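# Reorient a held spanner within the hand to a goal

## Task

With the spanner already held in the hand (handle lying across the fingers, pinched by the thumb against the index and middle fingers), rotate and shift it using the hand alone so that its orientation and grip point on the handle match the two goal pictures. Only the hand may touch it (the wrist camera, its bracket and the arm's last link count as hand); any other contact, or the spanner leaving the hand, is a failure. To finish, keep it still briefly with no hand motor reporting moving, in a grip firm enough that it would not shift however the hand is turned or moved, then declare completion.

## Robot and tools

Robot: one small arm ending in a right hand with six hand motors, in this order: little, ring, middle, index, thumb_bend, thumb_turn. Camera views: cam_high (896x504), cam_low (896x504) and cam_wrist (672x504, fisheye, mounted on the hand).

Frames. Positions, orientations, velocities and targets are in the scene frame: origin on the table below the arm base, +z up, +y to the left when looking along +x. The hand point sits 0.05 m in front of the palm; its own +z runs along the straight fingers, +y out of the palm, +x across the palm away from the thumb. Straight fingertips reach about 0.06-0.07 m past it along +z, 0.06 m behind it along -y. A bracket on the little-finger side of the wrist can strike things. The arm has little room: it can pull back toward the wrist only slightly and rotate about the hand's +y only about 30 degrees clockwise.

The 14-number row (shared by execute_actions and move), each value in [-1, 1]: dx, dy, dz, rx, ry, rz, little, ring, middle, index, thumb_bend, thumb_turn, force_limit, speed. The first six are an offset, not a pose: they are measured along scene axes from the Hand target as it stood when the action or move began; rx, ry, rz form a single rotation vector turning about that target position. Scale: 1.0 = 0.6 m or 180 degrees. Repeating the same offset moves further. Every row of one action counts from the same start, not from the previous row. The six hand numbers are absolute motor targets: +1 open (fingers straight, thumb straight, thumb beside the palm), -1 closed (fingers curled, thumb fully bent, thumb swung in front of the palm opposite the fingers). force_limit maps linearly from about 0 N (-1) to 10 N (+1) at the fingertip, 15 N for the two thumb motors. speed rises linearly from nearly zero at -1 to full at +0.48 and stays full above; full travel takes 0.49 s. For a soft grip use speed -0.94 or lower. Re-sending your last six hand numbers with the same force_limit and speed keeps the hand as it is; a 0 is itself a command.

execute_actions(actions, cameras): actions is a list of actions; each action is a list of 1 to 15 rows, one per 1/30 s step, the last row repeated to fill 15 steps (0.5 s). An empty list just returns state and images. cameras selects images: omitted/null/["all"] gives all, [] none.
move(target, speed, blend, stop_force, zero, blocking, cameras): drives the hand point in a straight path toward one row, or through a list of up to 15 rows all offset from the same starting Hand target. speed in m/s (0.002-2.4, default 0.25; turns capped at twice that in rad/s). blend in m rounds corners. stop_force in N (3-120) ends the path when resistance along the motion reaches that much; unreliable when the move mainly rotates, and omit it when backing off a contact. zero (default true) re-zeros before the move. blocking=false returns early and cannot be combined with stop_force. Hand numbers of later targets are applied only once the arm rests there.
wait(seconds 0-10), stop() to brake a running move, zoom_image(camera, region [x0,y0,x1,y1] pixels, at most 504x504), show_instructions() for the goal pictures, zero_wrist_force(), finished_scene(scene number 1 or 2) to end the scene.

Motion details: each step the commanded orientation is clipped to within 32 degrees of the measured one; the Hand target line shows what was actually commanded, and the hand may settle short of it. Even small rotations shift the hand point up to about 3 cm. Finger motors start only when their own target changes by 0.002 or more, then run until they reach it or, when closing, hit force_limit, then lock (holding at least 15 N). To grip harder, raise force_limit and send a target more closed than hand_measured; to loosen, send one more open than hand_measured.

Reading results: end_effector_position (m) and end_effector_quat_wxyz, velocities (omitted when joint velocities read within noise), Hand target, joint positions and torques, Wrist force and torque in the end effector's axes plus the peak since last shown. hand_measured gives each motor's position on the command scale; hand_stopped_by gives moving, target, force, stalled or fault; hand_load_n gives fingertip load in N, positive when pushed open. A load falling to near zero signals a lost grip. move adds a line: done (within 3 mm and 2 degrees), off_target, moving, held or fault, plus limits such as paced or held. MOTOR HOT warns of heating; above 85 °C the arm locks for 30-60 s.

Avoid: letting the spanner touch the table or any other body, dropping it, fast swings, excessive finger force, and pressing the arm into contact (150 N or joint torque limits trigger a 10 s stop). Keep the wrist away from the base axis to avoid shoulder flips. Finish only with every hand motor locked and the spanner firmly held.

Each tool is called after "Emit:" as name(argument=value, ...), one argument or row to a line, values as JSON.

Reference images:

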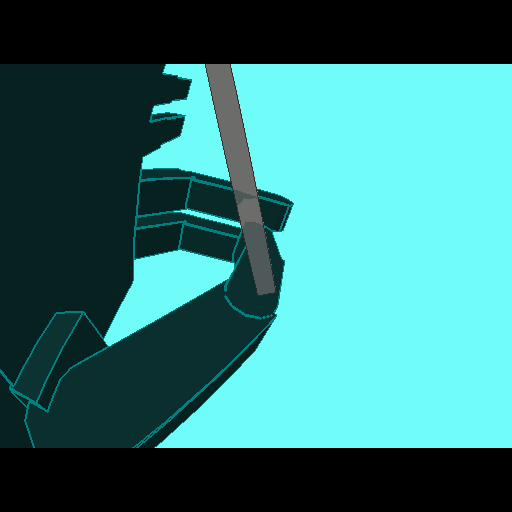

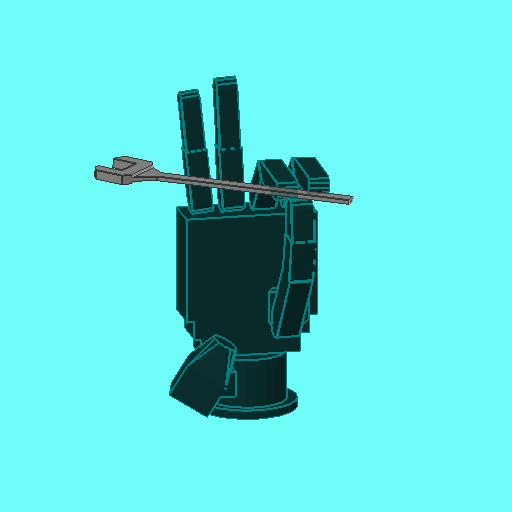

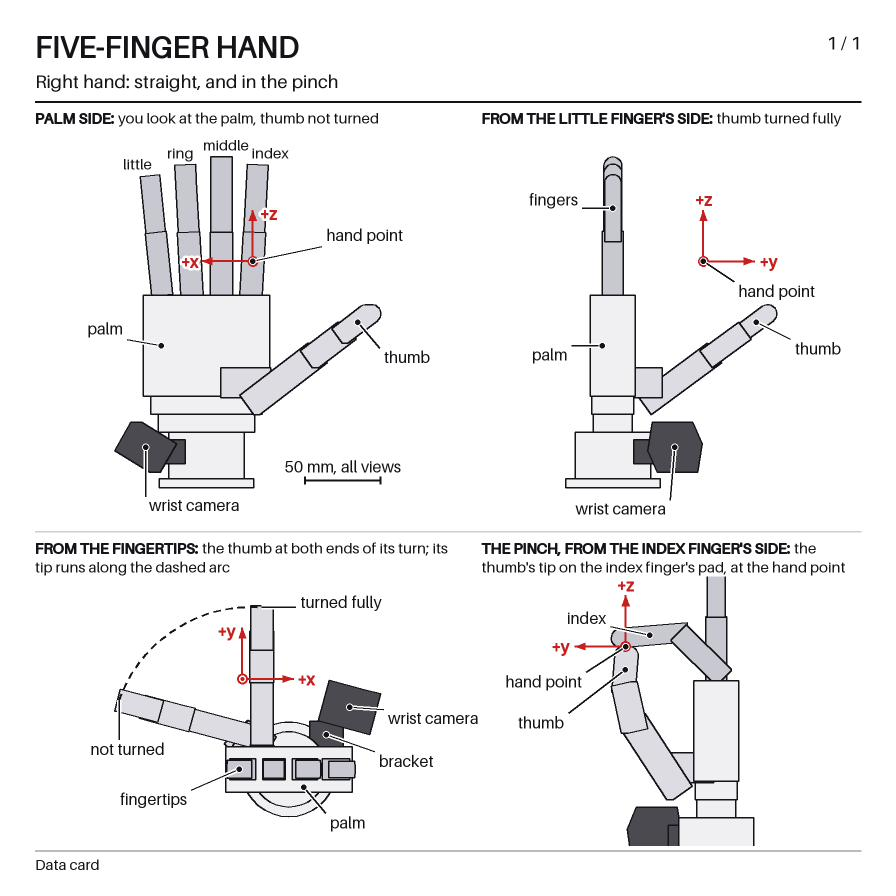

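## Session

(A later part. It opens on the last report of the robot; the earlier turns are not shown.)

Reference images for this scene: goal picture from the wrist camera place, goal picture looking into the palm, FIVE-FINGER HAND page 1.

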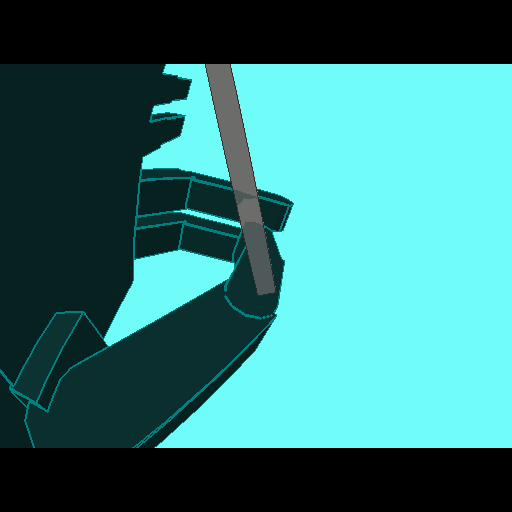

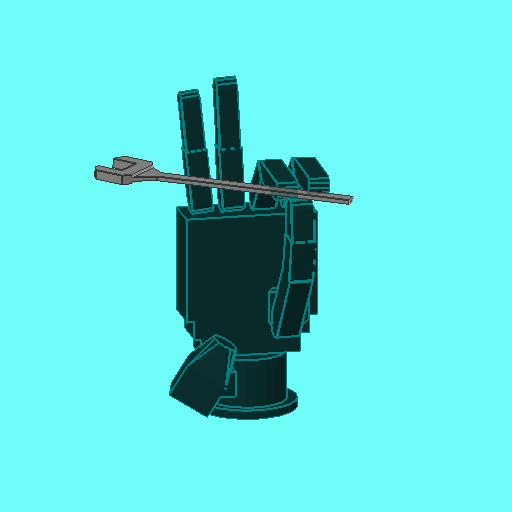

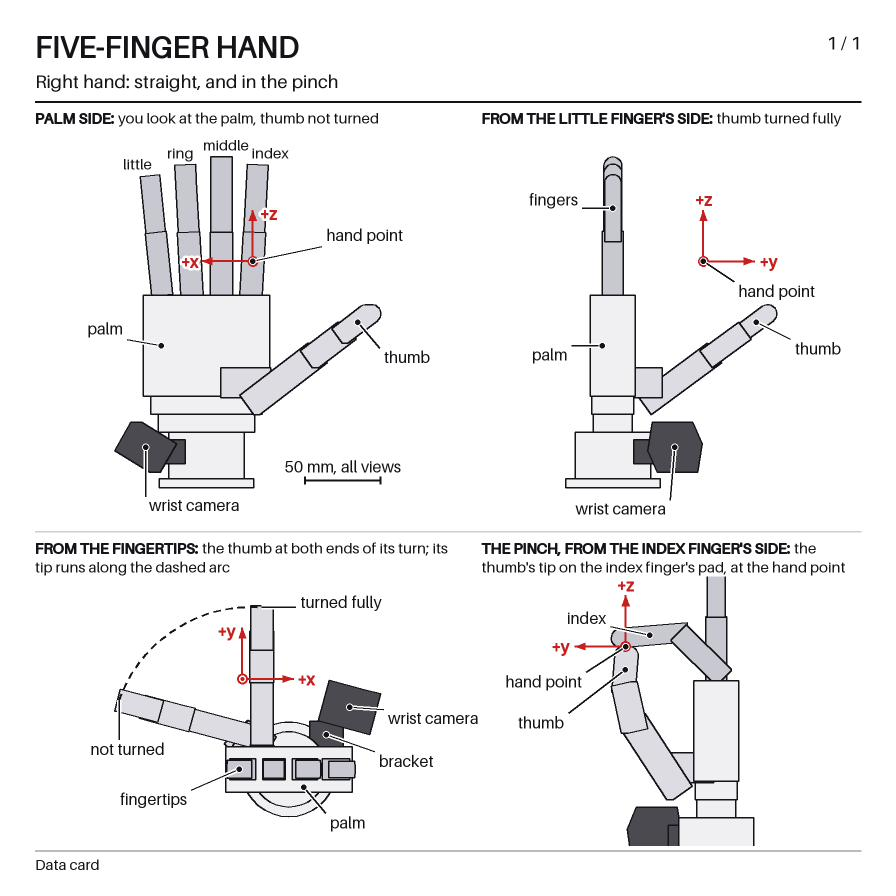

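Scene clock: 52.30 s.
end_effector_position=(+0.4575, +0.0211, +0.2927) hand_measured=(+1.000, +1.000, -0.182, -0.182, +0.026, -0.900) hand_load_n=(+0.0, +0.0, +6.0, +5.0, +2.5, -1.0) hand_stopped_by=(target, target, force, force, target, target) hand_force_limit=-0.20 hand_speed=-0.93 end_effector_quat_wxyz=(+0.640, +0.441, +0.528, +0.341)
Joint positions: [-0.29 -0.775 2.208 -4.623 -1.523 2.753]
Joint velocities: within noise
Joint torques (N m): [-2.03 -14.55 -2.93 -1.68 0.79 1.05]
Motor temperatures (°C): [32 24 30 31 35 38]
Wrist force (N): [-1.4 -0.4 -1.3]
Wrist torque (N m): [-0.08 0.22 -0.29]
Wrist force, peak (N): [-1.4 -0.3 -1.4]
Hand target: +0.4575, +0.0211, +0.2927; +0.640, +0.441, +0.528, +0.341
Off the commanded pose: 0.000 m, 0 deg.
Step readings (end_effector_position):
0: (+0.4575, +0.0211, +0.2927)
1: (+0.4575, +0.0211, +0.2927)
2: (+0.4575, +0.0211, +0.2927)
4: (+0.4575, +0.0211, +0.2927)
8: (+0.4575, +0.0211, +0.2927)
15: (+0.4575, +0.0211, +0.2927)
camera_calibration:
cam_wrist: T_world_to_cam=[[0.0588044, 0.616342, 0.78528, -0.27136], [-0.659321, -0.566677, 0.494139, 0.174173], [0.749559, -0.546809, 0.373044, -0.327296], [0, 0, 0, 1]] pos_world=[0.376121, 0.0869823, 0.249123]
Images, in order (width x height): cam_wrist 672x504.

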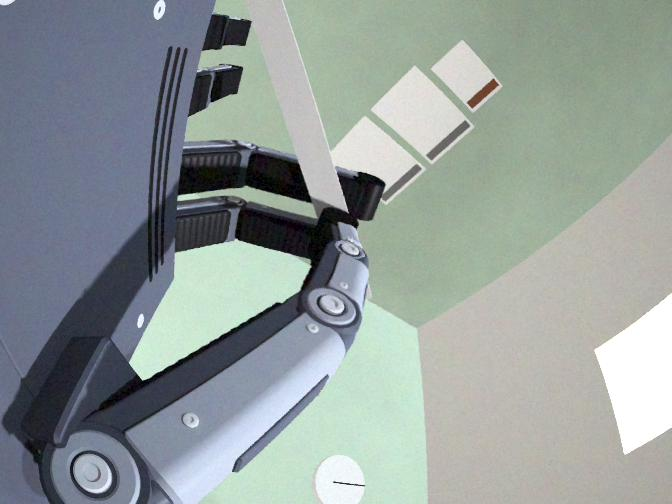

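Emit:
zoom_image(
  camera="cam_wrist",
  region=[240, 110, 400, 250],
)

Emit:
zoom_image(
  camera="cam_wrist",
  region=[220, 0, 380, 128],
)

Emit:
zoom_image(
  camera="cam_wrist",
  region=[310, 230, 410, 330],
)

Emit:
execute_actions(
  actions=[],
  cameras=["cam_low", "cam_wrist"],
)

Emit:
zoom_image(
  camera="cam_low",
  region=[490, 35, 630, 175],
)

Scaled by 3.150 from the camera's 672x504 image, which has a finer 960x720 frame.

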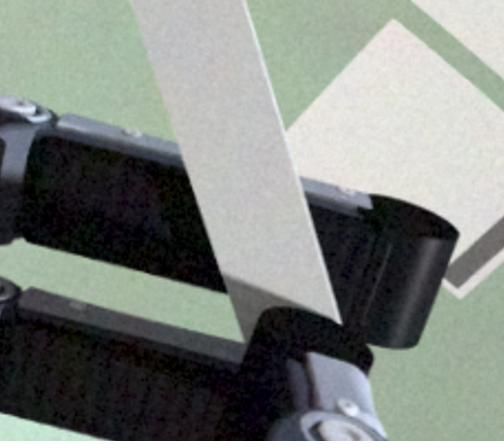

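Scaled by 3.150 from the camera's 672x504 image, which has a finer 960x720 frame.

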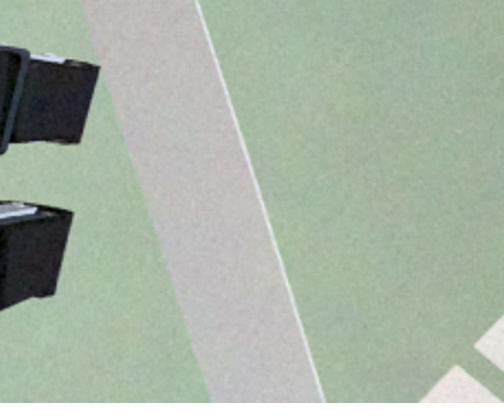

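Scaled by 5.040 from the camera's 672x504 image, which has a finer 960x720 frame.

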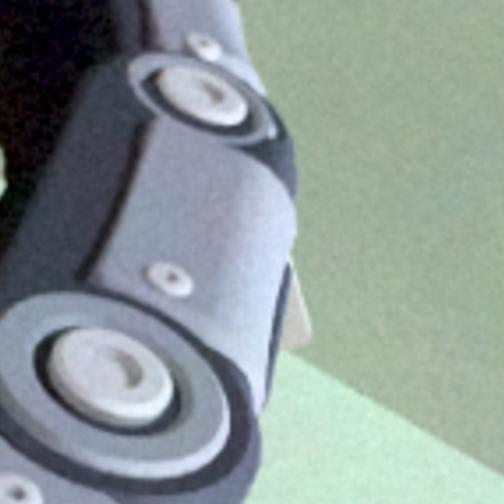

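Scene clock: 54.00 s.
end_effector_position=(+0.4575, +0.0211, +0.2927) hand_measured=(+1.000, +1.000, -0.182, -0.182, +0.026, -0.900) hand_load_n=(+0.0, +0.0, +6.0, +5.0, +2.5, -0.5) hand_stopped_by=(target, target, force, force, target, target) hand_force_limit=-0.20 hand_speed=-0.93 end_effector_quat_wxyz=(+0.640, +0.441, +0.528, +0.341)
Joint positions: [-0.29 -0.775 2.208 -4.623 -1.523 2.753]
Joint velocities: within noise
Joint torques (N m): [-1.72 -14.18 -3.31 -1.52 0.74 1.04]
Motor temperatures (°C): [32 24 30 31 35 38]
Wrist force (N): [-1.3 -0.1 -1.1]
Wrist torque (N m): [-0.07 0.20 -0.27]
Wrist force, peak (N): [-1.4 -0.4 -1.3]
Hand target: +0.4575, +0.0211, +0.2927; +0.640, +0.441, +0.528, +0.341
Off the commanded pose: 0.000 m, 0 deg.
camera_calibration:
cam_wrist: T_world_to_cam=[[0.0588044, 0.616342, 0.78528, -0.27136], [-0.659321, -0.566677, 0.494139, 0.174173], [0.749559, -0.546809, 0.373044, -0.327296], [0, 0, 0, 1]] pos_world=[0.376121, 0.0869823, 0.249123]
Images, in order (width x height): cam_low 896x504, cam_wrist 672x504.

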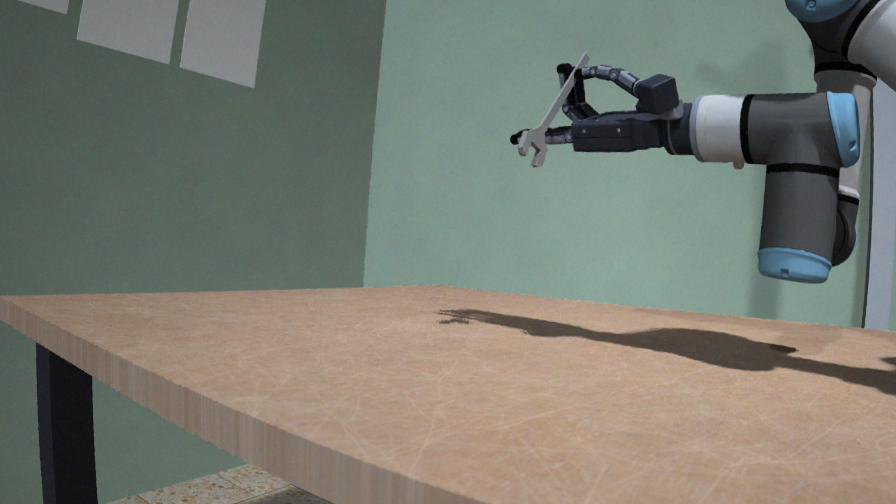

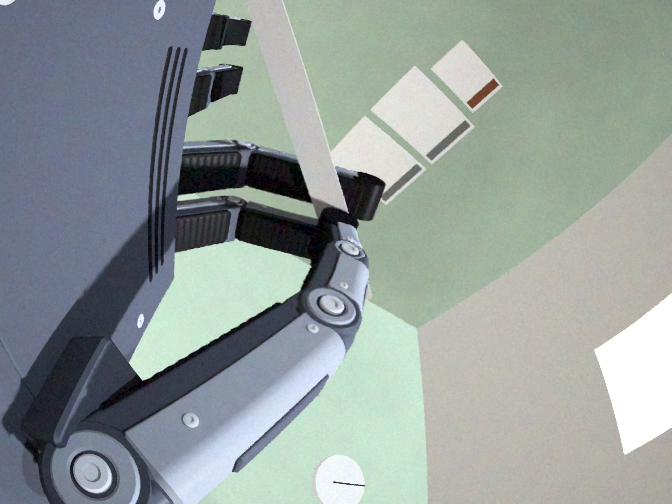

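Scaled by 3.600 from the camera's 896x504 image, which has a finer 1280x720 frame.

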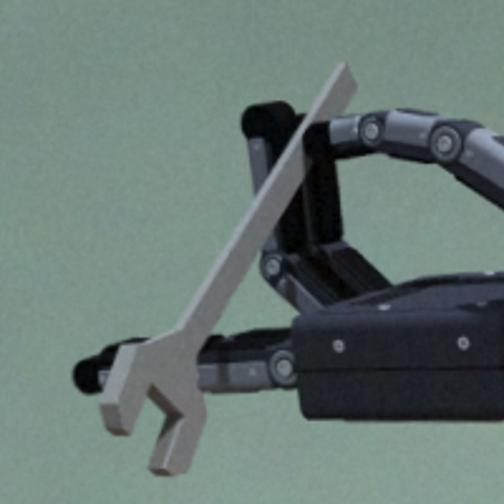

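Emit:
move(
  target=[0, 0, 0, -0.4390, 0.0918, -0.0240, 1, 1, -0.186, -0.184, 0.026, -0.9, -0.2, -0.93],
  speed=0.25,
  cameras=[],
)

Emit:
execute_actions(
  actions=[
    [[0,0,0,0,0,0,1,1,-0.178,-0.179,0.026,-0.9,-0.2,-0.95]],
  ],
  cameras=["cam_low", "cam_wrist"],
)

Emit:
zoom_image(
  camera="cam_low",
  region=[500, 20, 660, 180],
)

Emit:
zoom_image(
  camera="cam_wrist",
  region=[220, 0, 380, 128],
)

Scene clock: 65.87 s.
end_effector_position=(+0.4574, +0.0211, +0.2927) hand_measured=(+1.000, +1.000, -0.182, -0.182, +0.026, -0.900) hand_load_n=(+0.0, +0.0, +5.5, +5.0, +2.5, -0.5) hand_stopped_by=(target, target, force, force, target, target) hand_force_limit=-0.20 hand_speed=-0.93 end_effector_quat_wxyz=(+0.709, -0.006, +0.688, -0.156)
Joint positions: [-0.676 -1.091 2.401 -4.507 -1.139 1.363]
Joint velocities: within noise
Joint torques (N m): [2.07 -7.25 -3.87 -1.81 -1.02 -0.39]
Motor temperatures (°C): [32 24 30 31 35 38]
Wrist force (N): [-1.1 -1.0 -0.4]
Wrist torque (N m): [-0.17 0.10 -0.21]
Wrist force, peak (N): [-1.5 -0.6 -1.3]
Hand target: +0.4575, +0.0211, +0.2927; +0.709, -0.006, +0.688, -0.156
Off the commanded pose: 0.000 m, 0 deg.
move: done
No camera images: "cameras" was empty.

Scene clock: 66.57 s.
end_effector_position=(+0.4574, +0.0211, +0.2927) hand_measured=(+1.000, +1.000, -0.178, -0.178, +0.026, -0.900) hand_load_n=(+0.0, +0.0, +3.0, +3.5, +2.0, -0.5) hand_stopped_by=(target, target, target, target, target, target) hand_force_limit=-0.20 hand_speed=-0.95 end_effector_quat_wxyz=(+0.709, -0.006, +0.688, -0.156)
Joint positions: [-0.676 -1.091 2.401 -4.507 -1.139 1.363]
Joint velocities: within noise
Joint torques (N m): [2.08 -6.7 -4.36 -1.37 -1.05 -0.93]
Motor temperatures (°C): [32 24 30 31 35 38]
Wrist force (N): [-1.0 -1.1 -0.4]
Wrist torque (N m): [-0.18 0.10 -0.22]
Wrist force, peak (N): [-1.1 -1.2 -0.4]
Hand target: +0.4575, +0.0211, +0.2927; +0.709, -0.006, +0.688, -0.156
Off the commanded pose: 0.000 m, 0 deg.
Step readings (end_effector_position):
0: (+0.4574, +0.0211, +0.2927)
1: (+0.4574, +0.0211, +0.2927)
2: (+0.4574, +0.0211, +0.2927)
4: (+0.4574, +0.0211, +0.2927)
8: (+0.4574, +0.0211, +0.2927)
15: (+0.4574, +0.0211, +0.2927)
camera_calibration:
cam_wrist: T_world_to_cam=[[0.178472, 0.857308, -0.482877, 0.0400058], [-0.447921, 0.507746, 0.735908, -0.0159723], [0.876079, 0.0849518, 0.474625, -0.428134], [0, 0, 0, 1]] pos_world=[0.360785, 0.0101834, 0.234275]
Images, in order (width x height): cam_low 896x504, cam_wrist 672x504.

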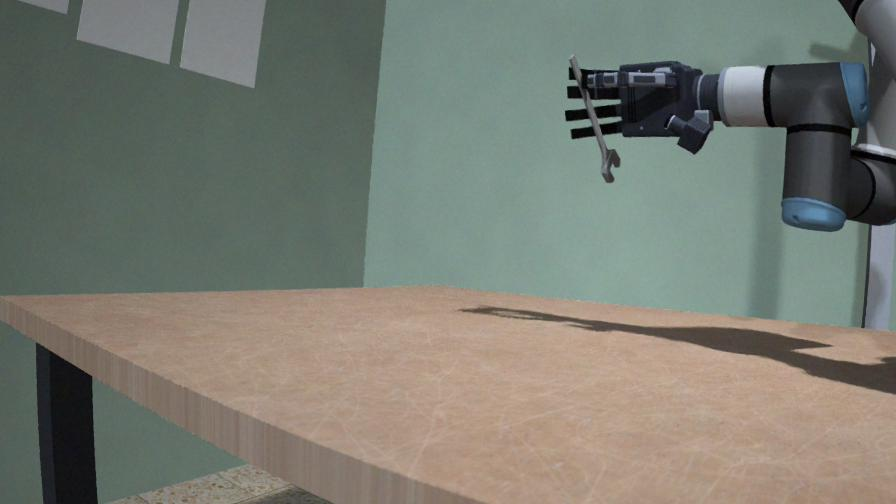

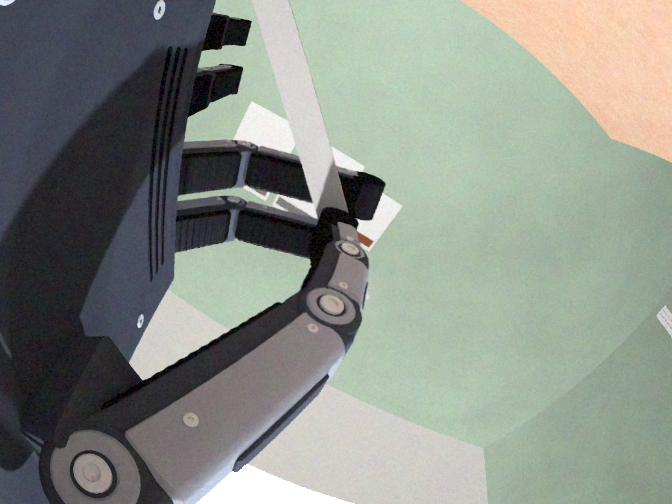

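Scaled by 3.150 from the camera's 896x504 image, which has a finer 1280x720 frame.

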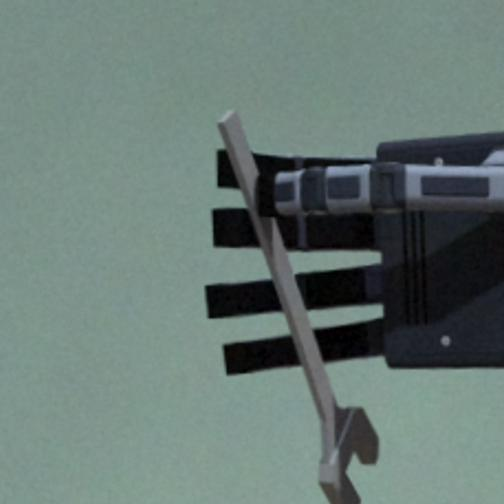

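Scaled by 3.150 from the camera's 672x504 image, which has a finer 960x720 frame.

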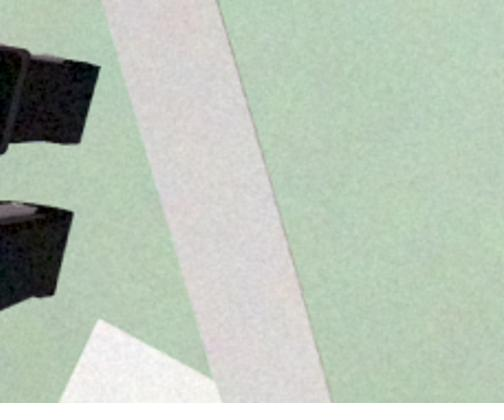

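Emit:
wait(
  seconds=0.3,
  cameras=["cam_wrist"],
)

Emit:
zoom_image(
  camera="cam_wrist",
  region=[220, 0, 380, 128],
)

Scene clock: 68.07 s.
end_effector_position=(+0.4575, +0.0211, +0.2927) hand_measured=(+1.000, +1.000, -0.178, -0.178, +0.026, -0.900) hand_load_n=(+0.0, +0.0, +3.0, +3.5, +2.5, -0.5) hand_stopped_by=(target, target, target, target, target, target) hand_force_limit=-0.20 hand_speed=-0.95 end_effector_quat_wxyz=(+0.709, -0.006, +0.688, -0.156)
Joint positions: [-0.676 -1.091 2.401 -4.507 -1.139 1.363]
Joint velocities: within noise
Joint torques (N m): [2.29 -6.83 -4.24 -1.13 -0.98 -0.88]
Motor temperatures (°C): [32 24 30 31 35 38]
Wrist force (N): [-1.0 -1.0 -0.3]
Wrist torque (N m): [-0.17 0.09 -0.21]
Wrist force, peak (N): [-1.1 -1.1 -0.5]
Hand target: +0.4575, +0.0211, +0.2927; +0.709, -0.006, +0.688, -0.156
Off the commanded pose: 0.000 m, 0 deg.
wait: 0.30 s; at rest from the start
camera_calibration:
cam_wrist: T_world_to_cam=[[0.178472, 0.857308, -0.482877, 0.0400058], [-0.447921, 0.507746, 0.735908, -0.0159723], [0.876079, 0.0849518, 0.474625, -0.428134], [0, 0, 0, 1]] pos_world=[0.360785, 0.0101834, 0.234275]
Images, in order (width x height): cam_wrist 672x504.

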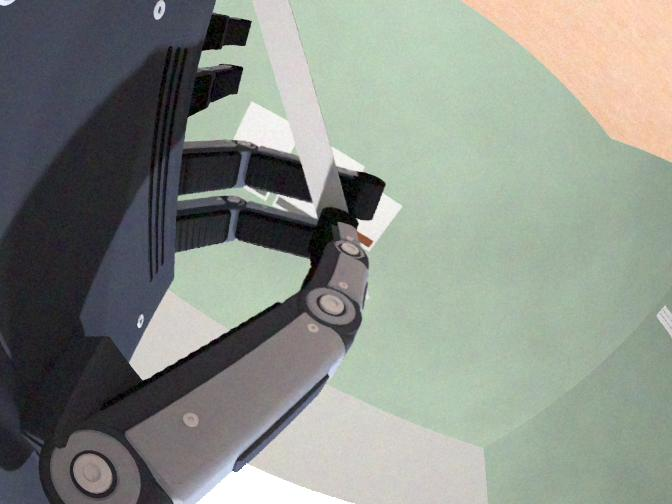

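Scaled by 3.150 from the camera's 672x504 image, which has a finer 960x720 frame.

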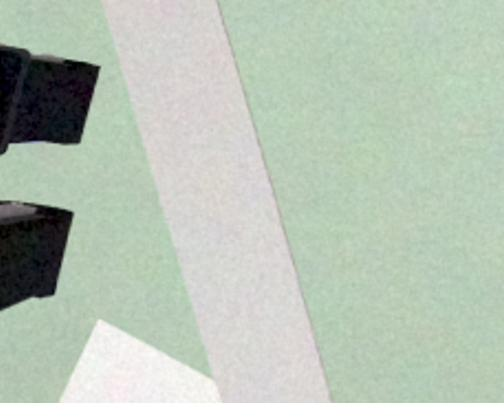

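Emit:
execute_actions(
  actions=[
    [[0,0,0,0,0,0,1,1,-0.175,-0.174,0.026,-0.9,-0.2,-0.95],[0,0,0,0,0,0,1,1,-0.175,-0.174,0.026,-0.9,-0.2,-0.95],[0,0,0,0,0,0,1,1,-0.175,-0.174,0.026,-0.9,-0.2,-0.95],[0,0,0,0,0,0,1,1,-0.175,-0.174,0.026,-0.9,-0.2,-0.95],[0,0,0,0,0,0,1,1,-0.175,-0.174,0.026,-0.9,-0.2,-0.95],[0,0,0,0,0,0,1,1,-0.186,-0.186,0.026,-0.9,-0.2,-0.93]],
  ],
  cameras=["cam_wrist"],
)

Emit:
zoom_image(
  camera="cam_wrist",
  region=[220, 0, 380, 128],
)

Emit:
zoom_image(
  camera="cam_wrist",
  region=[310, 230, 410, 330],
)

Scene clock: 71.70 s.
end_effector_position=(+0.4575, +0.0211, +0.2927) hand_measured=(+1.000, +1.000, -0.178, -0.178, +0.026, -0.900) hand_load_n=(+0.0, +0.0, +4.0, +4.5, +2.5, -1.0) hand_stopped_by=(target, target, force, force, target, target) hand_force_limit=-0.20 hand_speed=-0.93 end_effector_quat_wxyz=(+0.709, -0.006, +0.688, -0.156)
Joint positions: [-0.676 -1.091 2.401 -4.507 -1.139 1.363]
Joint velocities: within noise
Joint torques (N m): [2.1 -6.88 -3.5 -1.1 -0.71 -0.81]
Motor temperatures (°C): [32 24 30 31 35 38]
Wrist force (N): [-0.9 -1.2 -0.3]
Wrist torque (N m): [-0.20 0.09 -0.22]
Wrist force, peak (N): [-1.1 -1.3 -0.4]
Hand target: +0.4575, +0.0211, +0.2927; +0.709, -0.006, +0.688, -0.156
Off the commanded pose: 0.000 m, 0 deg.
Step readings (end_effector_position):
0: (+0.4575, +0.0211, +0.2927)
1: (+0.4575, +0.0211, +0.2927)
2: (+0.4575, +0.0211, +0.2927)
4: (+0.4575, +0.0211, +0.2927)
8: (+0.4575, +0.0211, +0.2927)
15: (+0.4575, +0.0211, +0.2927)
camera_calibration:
cam_wrist: T_world_to_cam=[[0.178472, 0.857308, -0.482877, 0.0400058], [-0.447921, 0.507746, 0.735908, -0.0159723], [0.876079, 0.0849518, 0.474625, -0.428134], [0, 0, 0, 1]] pos_world=[0.360785, 0.0101834, 0.234275]
Images, in order (width x height): cam_wrist 672x504.

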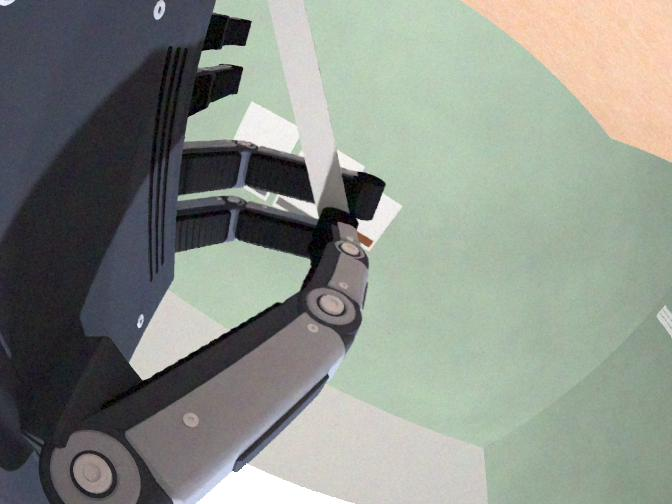

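Scaled by 3.150 from the camera's 672x504 image, which has a finer 960x720 frame.

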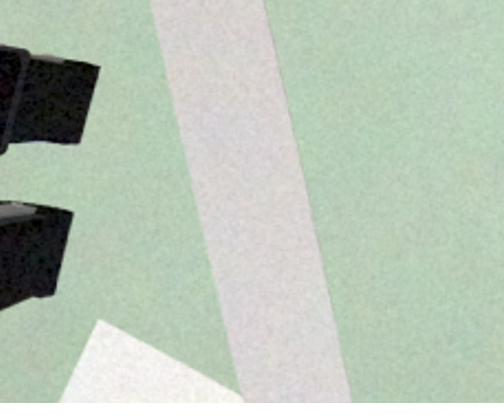

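Scaled by 5.040 from the camera's 672x504 image, which has a finer 960x720 frame.

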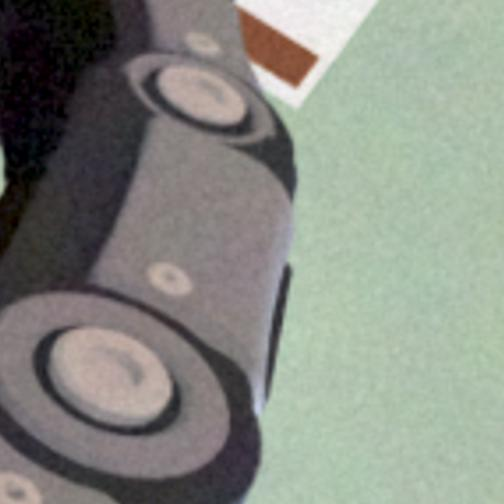

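Emit:
zoom_image(
  camera="cam_wrist",
  region=[240, 110, 400, 250],
)

Emit:
execute_actions(
  actions=[],
  cameras=["cam_low", "cam_wrist"],
)

Emit:
zoom_image(
  camera="cam_low",
  region=[540, 35, 640, 135],
)

Emit:
zoom_image(
  camera="cam_low",
  region=[560, 100, 640, 180],
)

Scaled by 3.150 from the camera's 672x504 image, which has a finer 960x720 frame.

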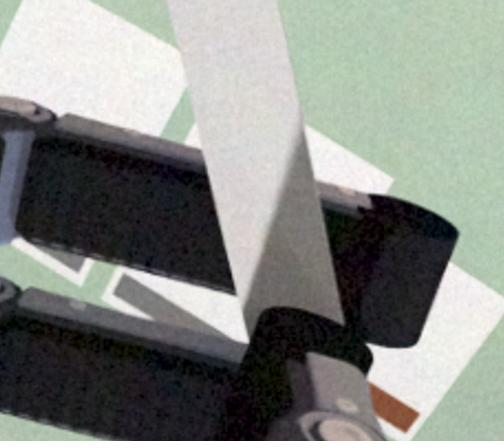

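Scene clock: 72.83 s.
end_effector_position=(+0.4575, +0.0211, +0.2927) hand_measured=(+1.000, +1.000, -0.178, -0.178, +0.026, -0.900) hand_load_n=(+0.0, +0.0, +4.0, +4.5, +2.5, -0.5) hand_stopped_by=(target, target, force, force, target, target) hand_force_limit=-0.20 hand_speed=-0.93 end_effector_quat_wxyz=(+0.709, -0.006, +0.688, -0.156)
Joint positions: [-0.676 -1.091 2.401 -4.507 -1.139 1.363]
Joint velocities: within noise
Joint torques (N m): [2.07 -6.83 -3.29 -1.09 -0.61 -0.78]
Motor temperatures (°C): [32 24 30 31 35 38]
Wrist force (N): [-0.9 -1.0 -0.4]
Wrist torque (N m): [-0.16 0.09 -0.21]
Wrist force, peak (N): [-1.2 -1.1 -0.3]
Hand target: +0.4575, +0.0211, +0.2927; +0.709, -0.006, +0.688, -0.156
Off the commanded pose: 0.000 m, 0 deg.
camera_calibration:
cam_wrist: T_world_to_cam=[[0.178472, 0.857308, -0.482877, 0.0400058], [-0.447921, 0.507746, 0.735908, -0.0159723], [0.876079, 0.0849518, 0.474625, -0.428134], [0, 0, 0, 1]] pos_world=[0.360785, 0.0101834, 0.234275]
Images, in order (width x height): cam_low 896x504, cam_wrist 672x504.

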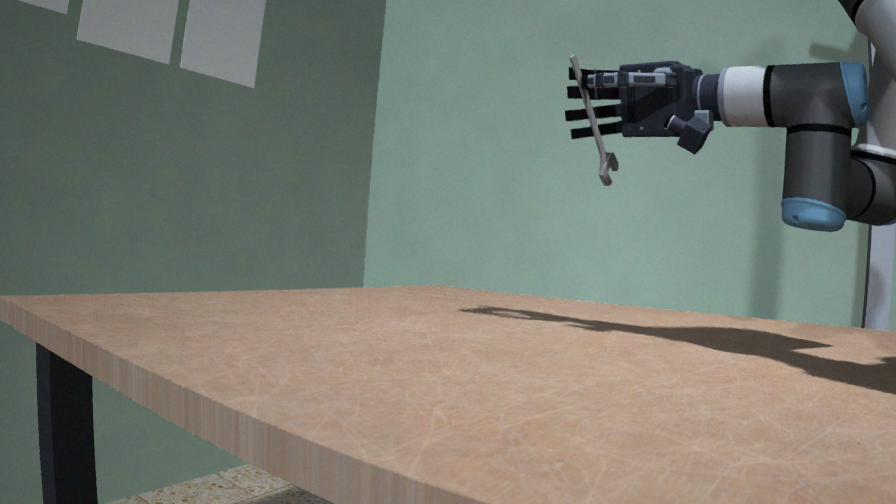

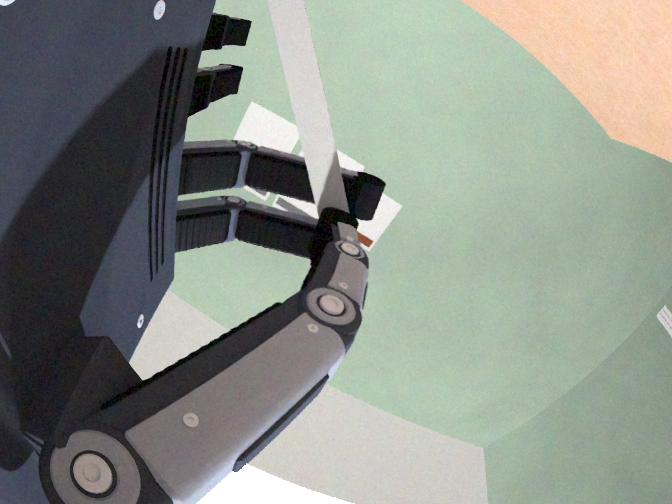

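Scaled by 5.040 from the camera's 896x504 image, which has a finer 1280x720 frame.

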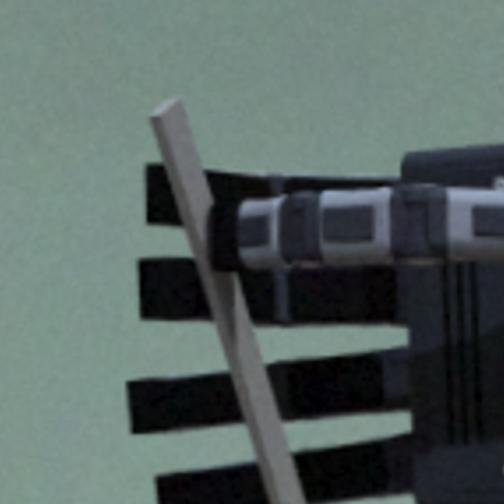

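Scaled by 6.300 from the camera's 896x504 image, which has a finer 1280x720 frame.

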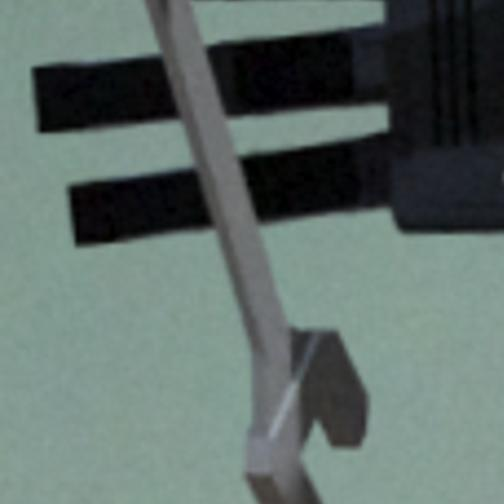

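Emit:
execute_actions(
  actions=[
    [[0,0,0,0,0,0,1,1,-0.220,-0.220,0.026,-0.9,1.0,-0.94]],
  ],
  cameras=["cam_low", "cam_wrist"],
)

Emit:
zoom_image(
  camera="cam_wrist",
  region=[220, 0, 380, 128],
)

Emit:
zoom_image(
  camera="cam_wrist",
  region=[240, 110, 400, 250],
)

Emit:
zoom_image(
  camera="cam_low",
  region=[540, 35, 640, 135],
)

Scene clock: 84.13 s.
end_effector_position=(+0.4575, +0.0211, +0.2927) hand_measured=(+1.000, +1.000, -0.192, -0.192, +0.026, -0.900) hand_load_n=(+0.5, +0.0, +10.5, +11.5, +3.5, -0.5) hand_stopped_by=(target, target, force, force, target, target) hand_force_limit=1.00 hand_speed=-0.94 end_effector_quat_wxyz=(+0.709, -0.006, +0.688, -0.156)
Joint positions: [-0.676 -1.091 2.401 -4.507 -1.139 1.363]
Joint velocities: within noise
Joint torques (N m): [1.99 -6.97 -2.81 -1.12 -0.42 -0.81]
Motor temperatures (°C): [32 24 30 31 35 38]
Wrist force (N): [-0.9 -1.0 -0.4]
Wrist torque (N m): [-0.17 0.09 -0.21]
Wrist force, peak (N): [-1.1 -1.2 -0.4]
Hand target: +0.4575, +0.0211, +0.2927; +0.709, -0.006, +0.688, -0.156
Off the commanded pose: 0.000 m, 0 deg.
Step readings (end_effector_position):
0: (+0.4575, +0.0211, +0.2927)
1: (+0.4575, +0.0211, +0.2927)
2: (+0.4575, +0.0211, +0.2927)
4: (+0.4575, +0.0211, +0.2927)
8: (+0.4575, +0.0211, +0.2927)
15: (+0.4575, +0.0211, +0.2927)
camera_calibration:
cam_wrist: T_world_to_cam=[[0.178472, 0.857308, -0.482877, 0.0400058], [-0.447921, 0.507746, 0.735908, -0.0159723], [0.876079, 0.0849518, 0.474625, -0.428134], [0, 0, 0, 1]] pos_world=[0.360785, 0.0101834, 0.234275]
Images, in order (width x height): cam_low 896x504, cam_wrist 672x504.

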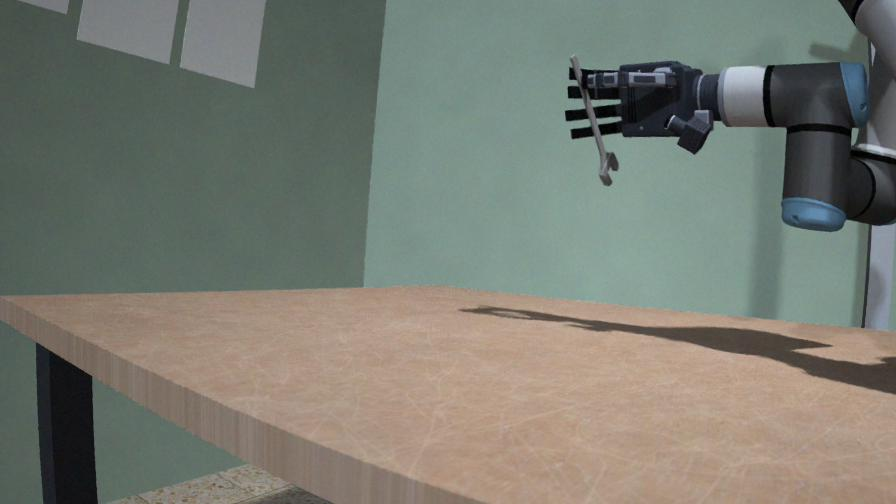

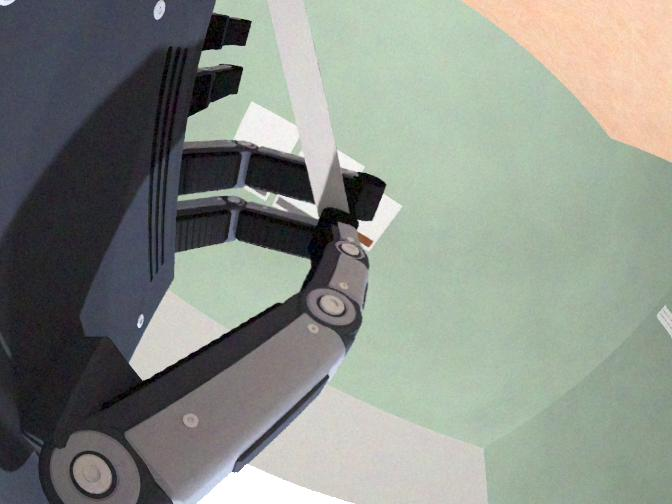

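Scaled by 3.150 from the camera's 672x504 image, which has a finer 960x720 frame.

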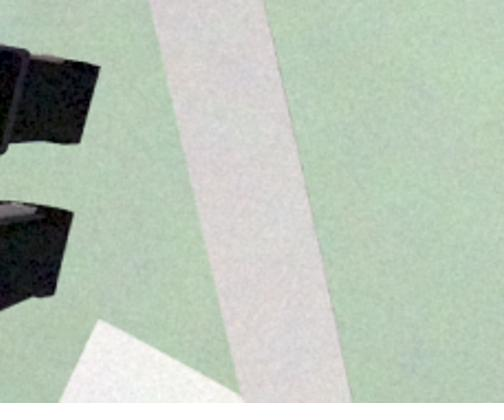

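Scaled by 3.150 from the camera's 672x504 image, which has a finer 960x720 frame.

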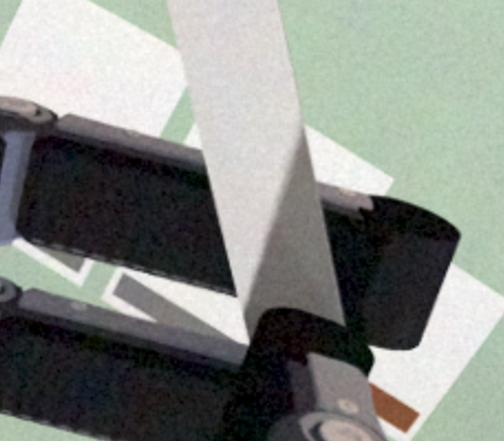

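Scaled by 5.040 from the camera's 896x504 image, which has a finer 1280x720 frame.

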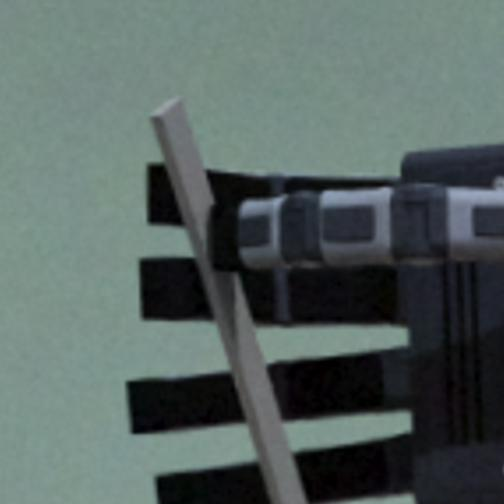

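Emit:
wait(
  seconds=0.5,
  cameras=[],
)

Emit:
finished_scene(
  scene=2,
)

Scene clock: 87.60 s.
end_effector_position=(+0.4575, +0.0211, +0.2927) hand_measured=(+1.000, +1.000, -0.192, -0.192, +0.026, -0.900) hand_load_n=(+0.0, +0.0, +10.0, +11.5, +3.5, -1.0) hand_stopped_by=(target, target, force, force, target, target) hand_force_limit=1.00 hand_speed=-0.94 end_effector_quat_wxyz=(+0.709, -0.006, +0.688, -0.156)
Joint positions: [-0.676 -1.091 2.401 -4.507 -1.139 1.363]
Joint velocities: within noise
Joint torques (N m): [2.33 -7.21 -2.27 -1.17 -0.29 -0.81]
Motor temperatures (°C): [32 24 30 31 35 38]
Wrist force (N): [-1.0 -0.9 -0.5]
Wrist torque (N m): [-0.14 0.10 -0.21]
Wrist force, peak (N): [-1.2 -1.2 -0.3]
Hand target: +0.4575, +0.0211, +0.2927; +0.709, -0.006, +0.688, -0.156
Off the commanded pose: 0.000 m, 0 deg.
wait: 0.50 s; at rest from the start
No camera images: "cameras" was empty.

The scene is finished: the task was done.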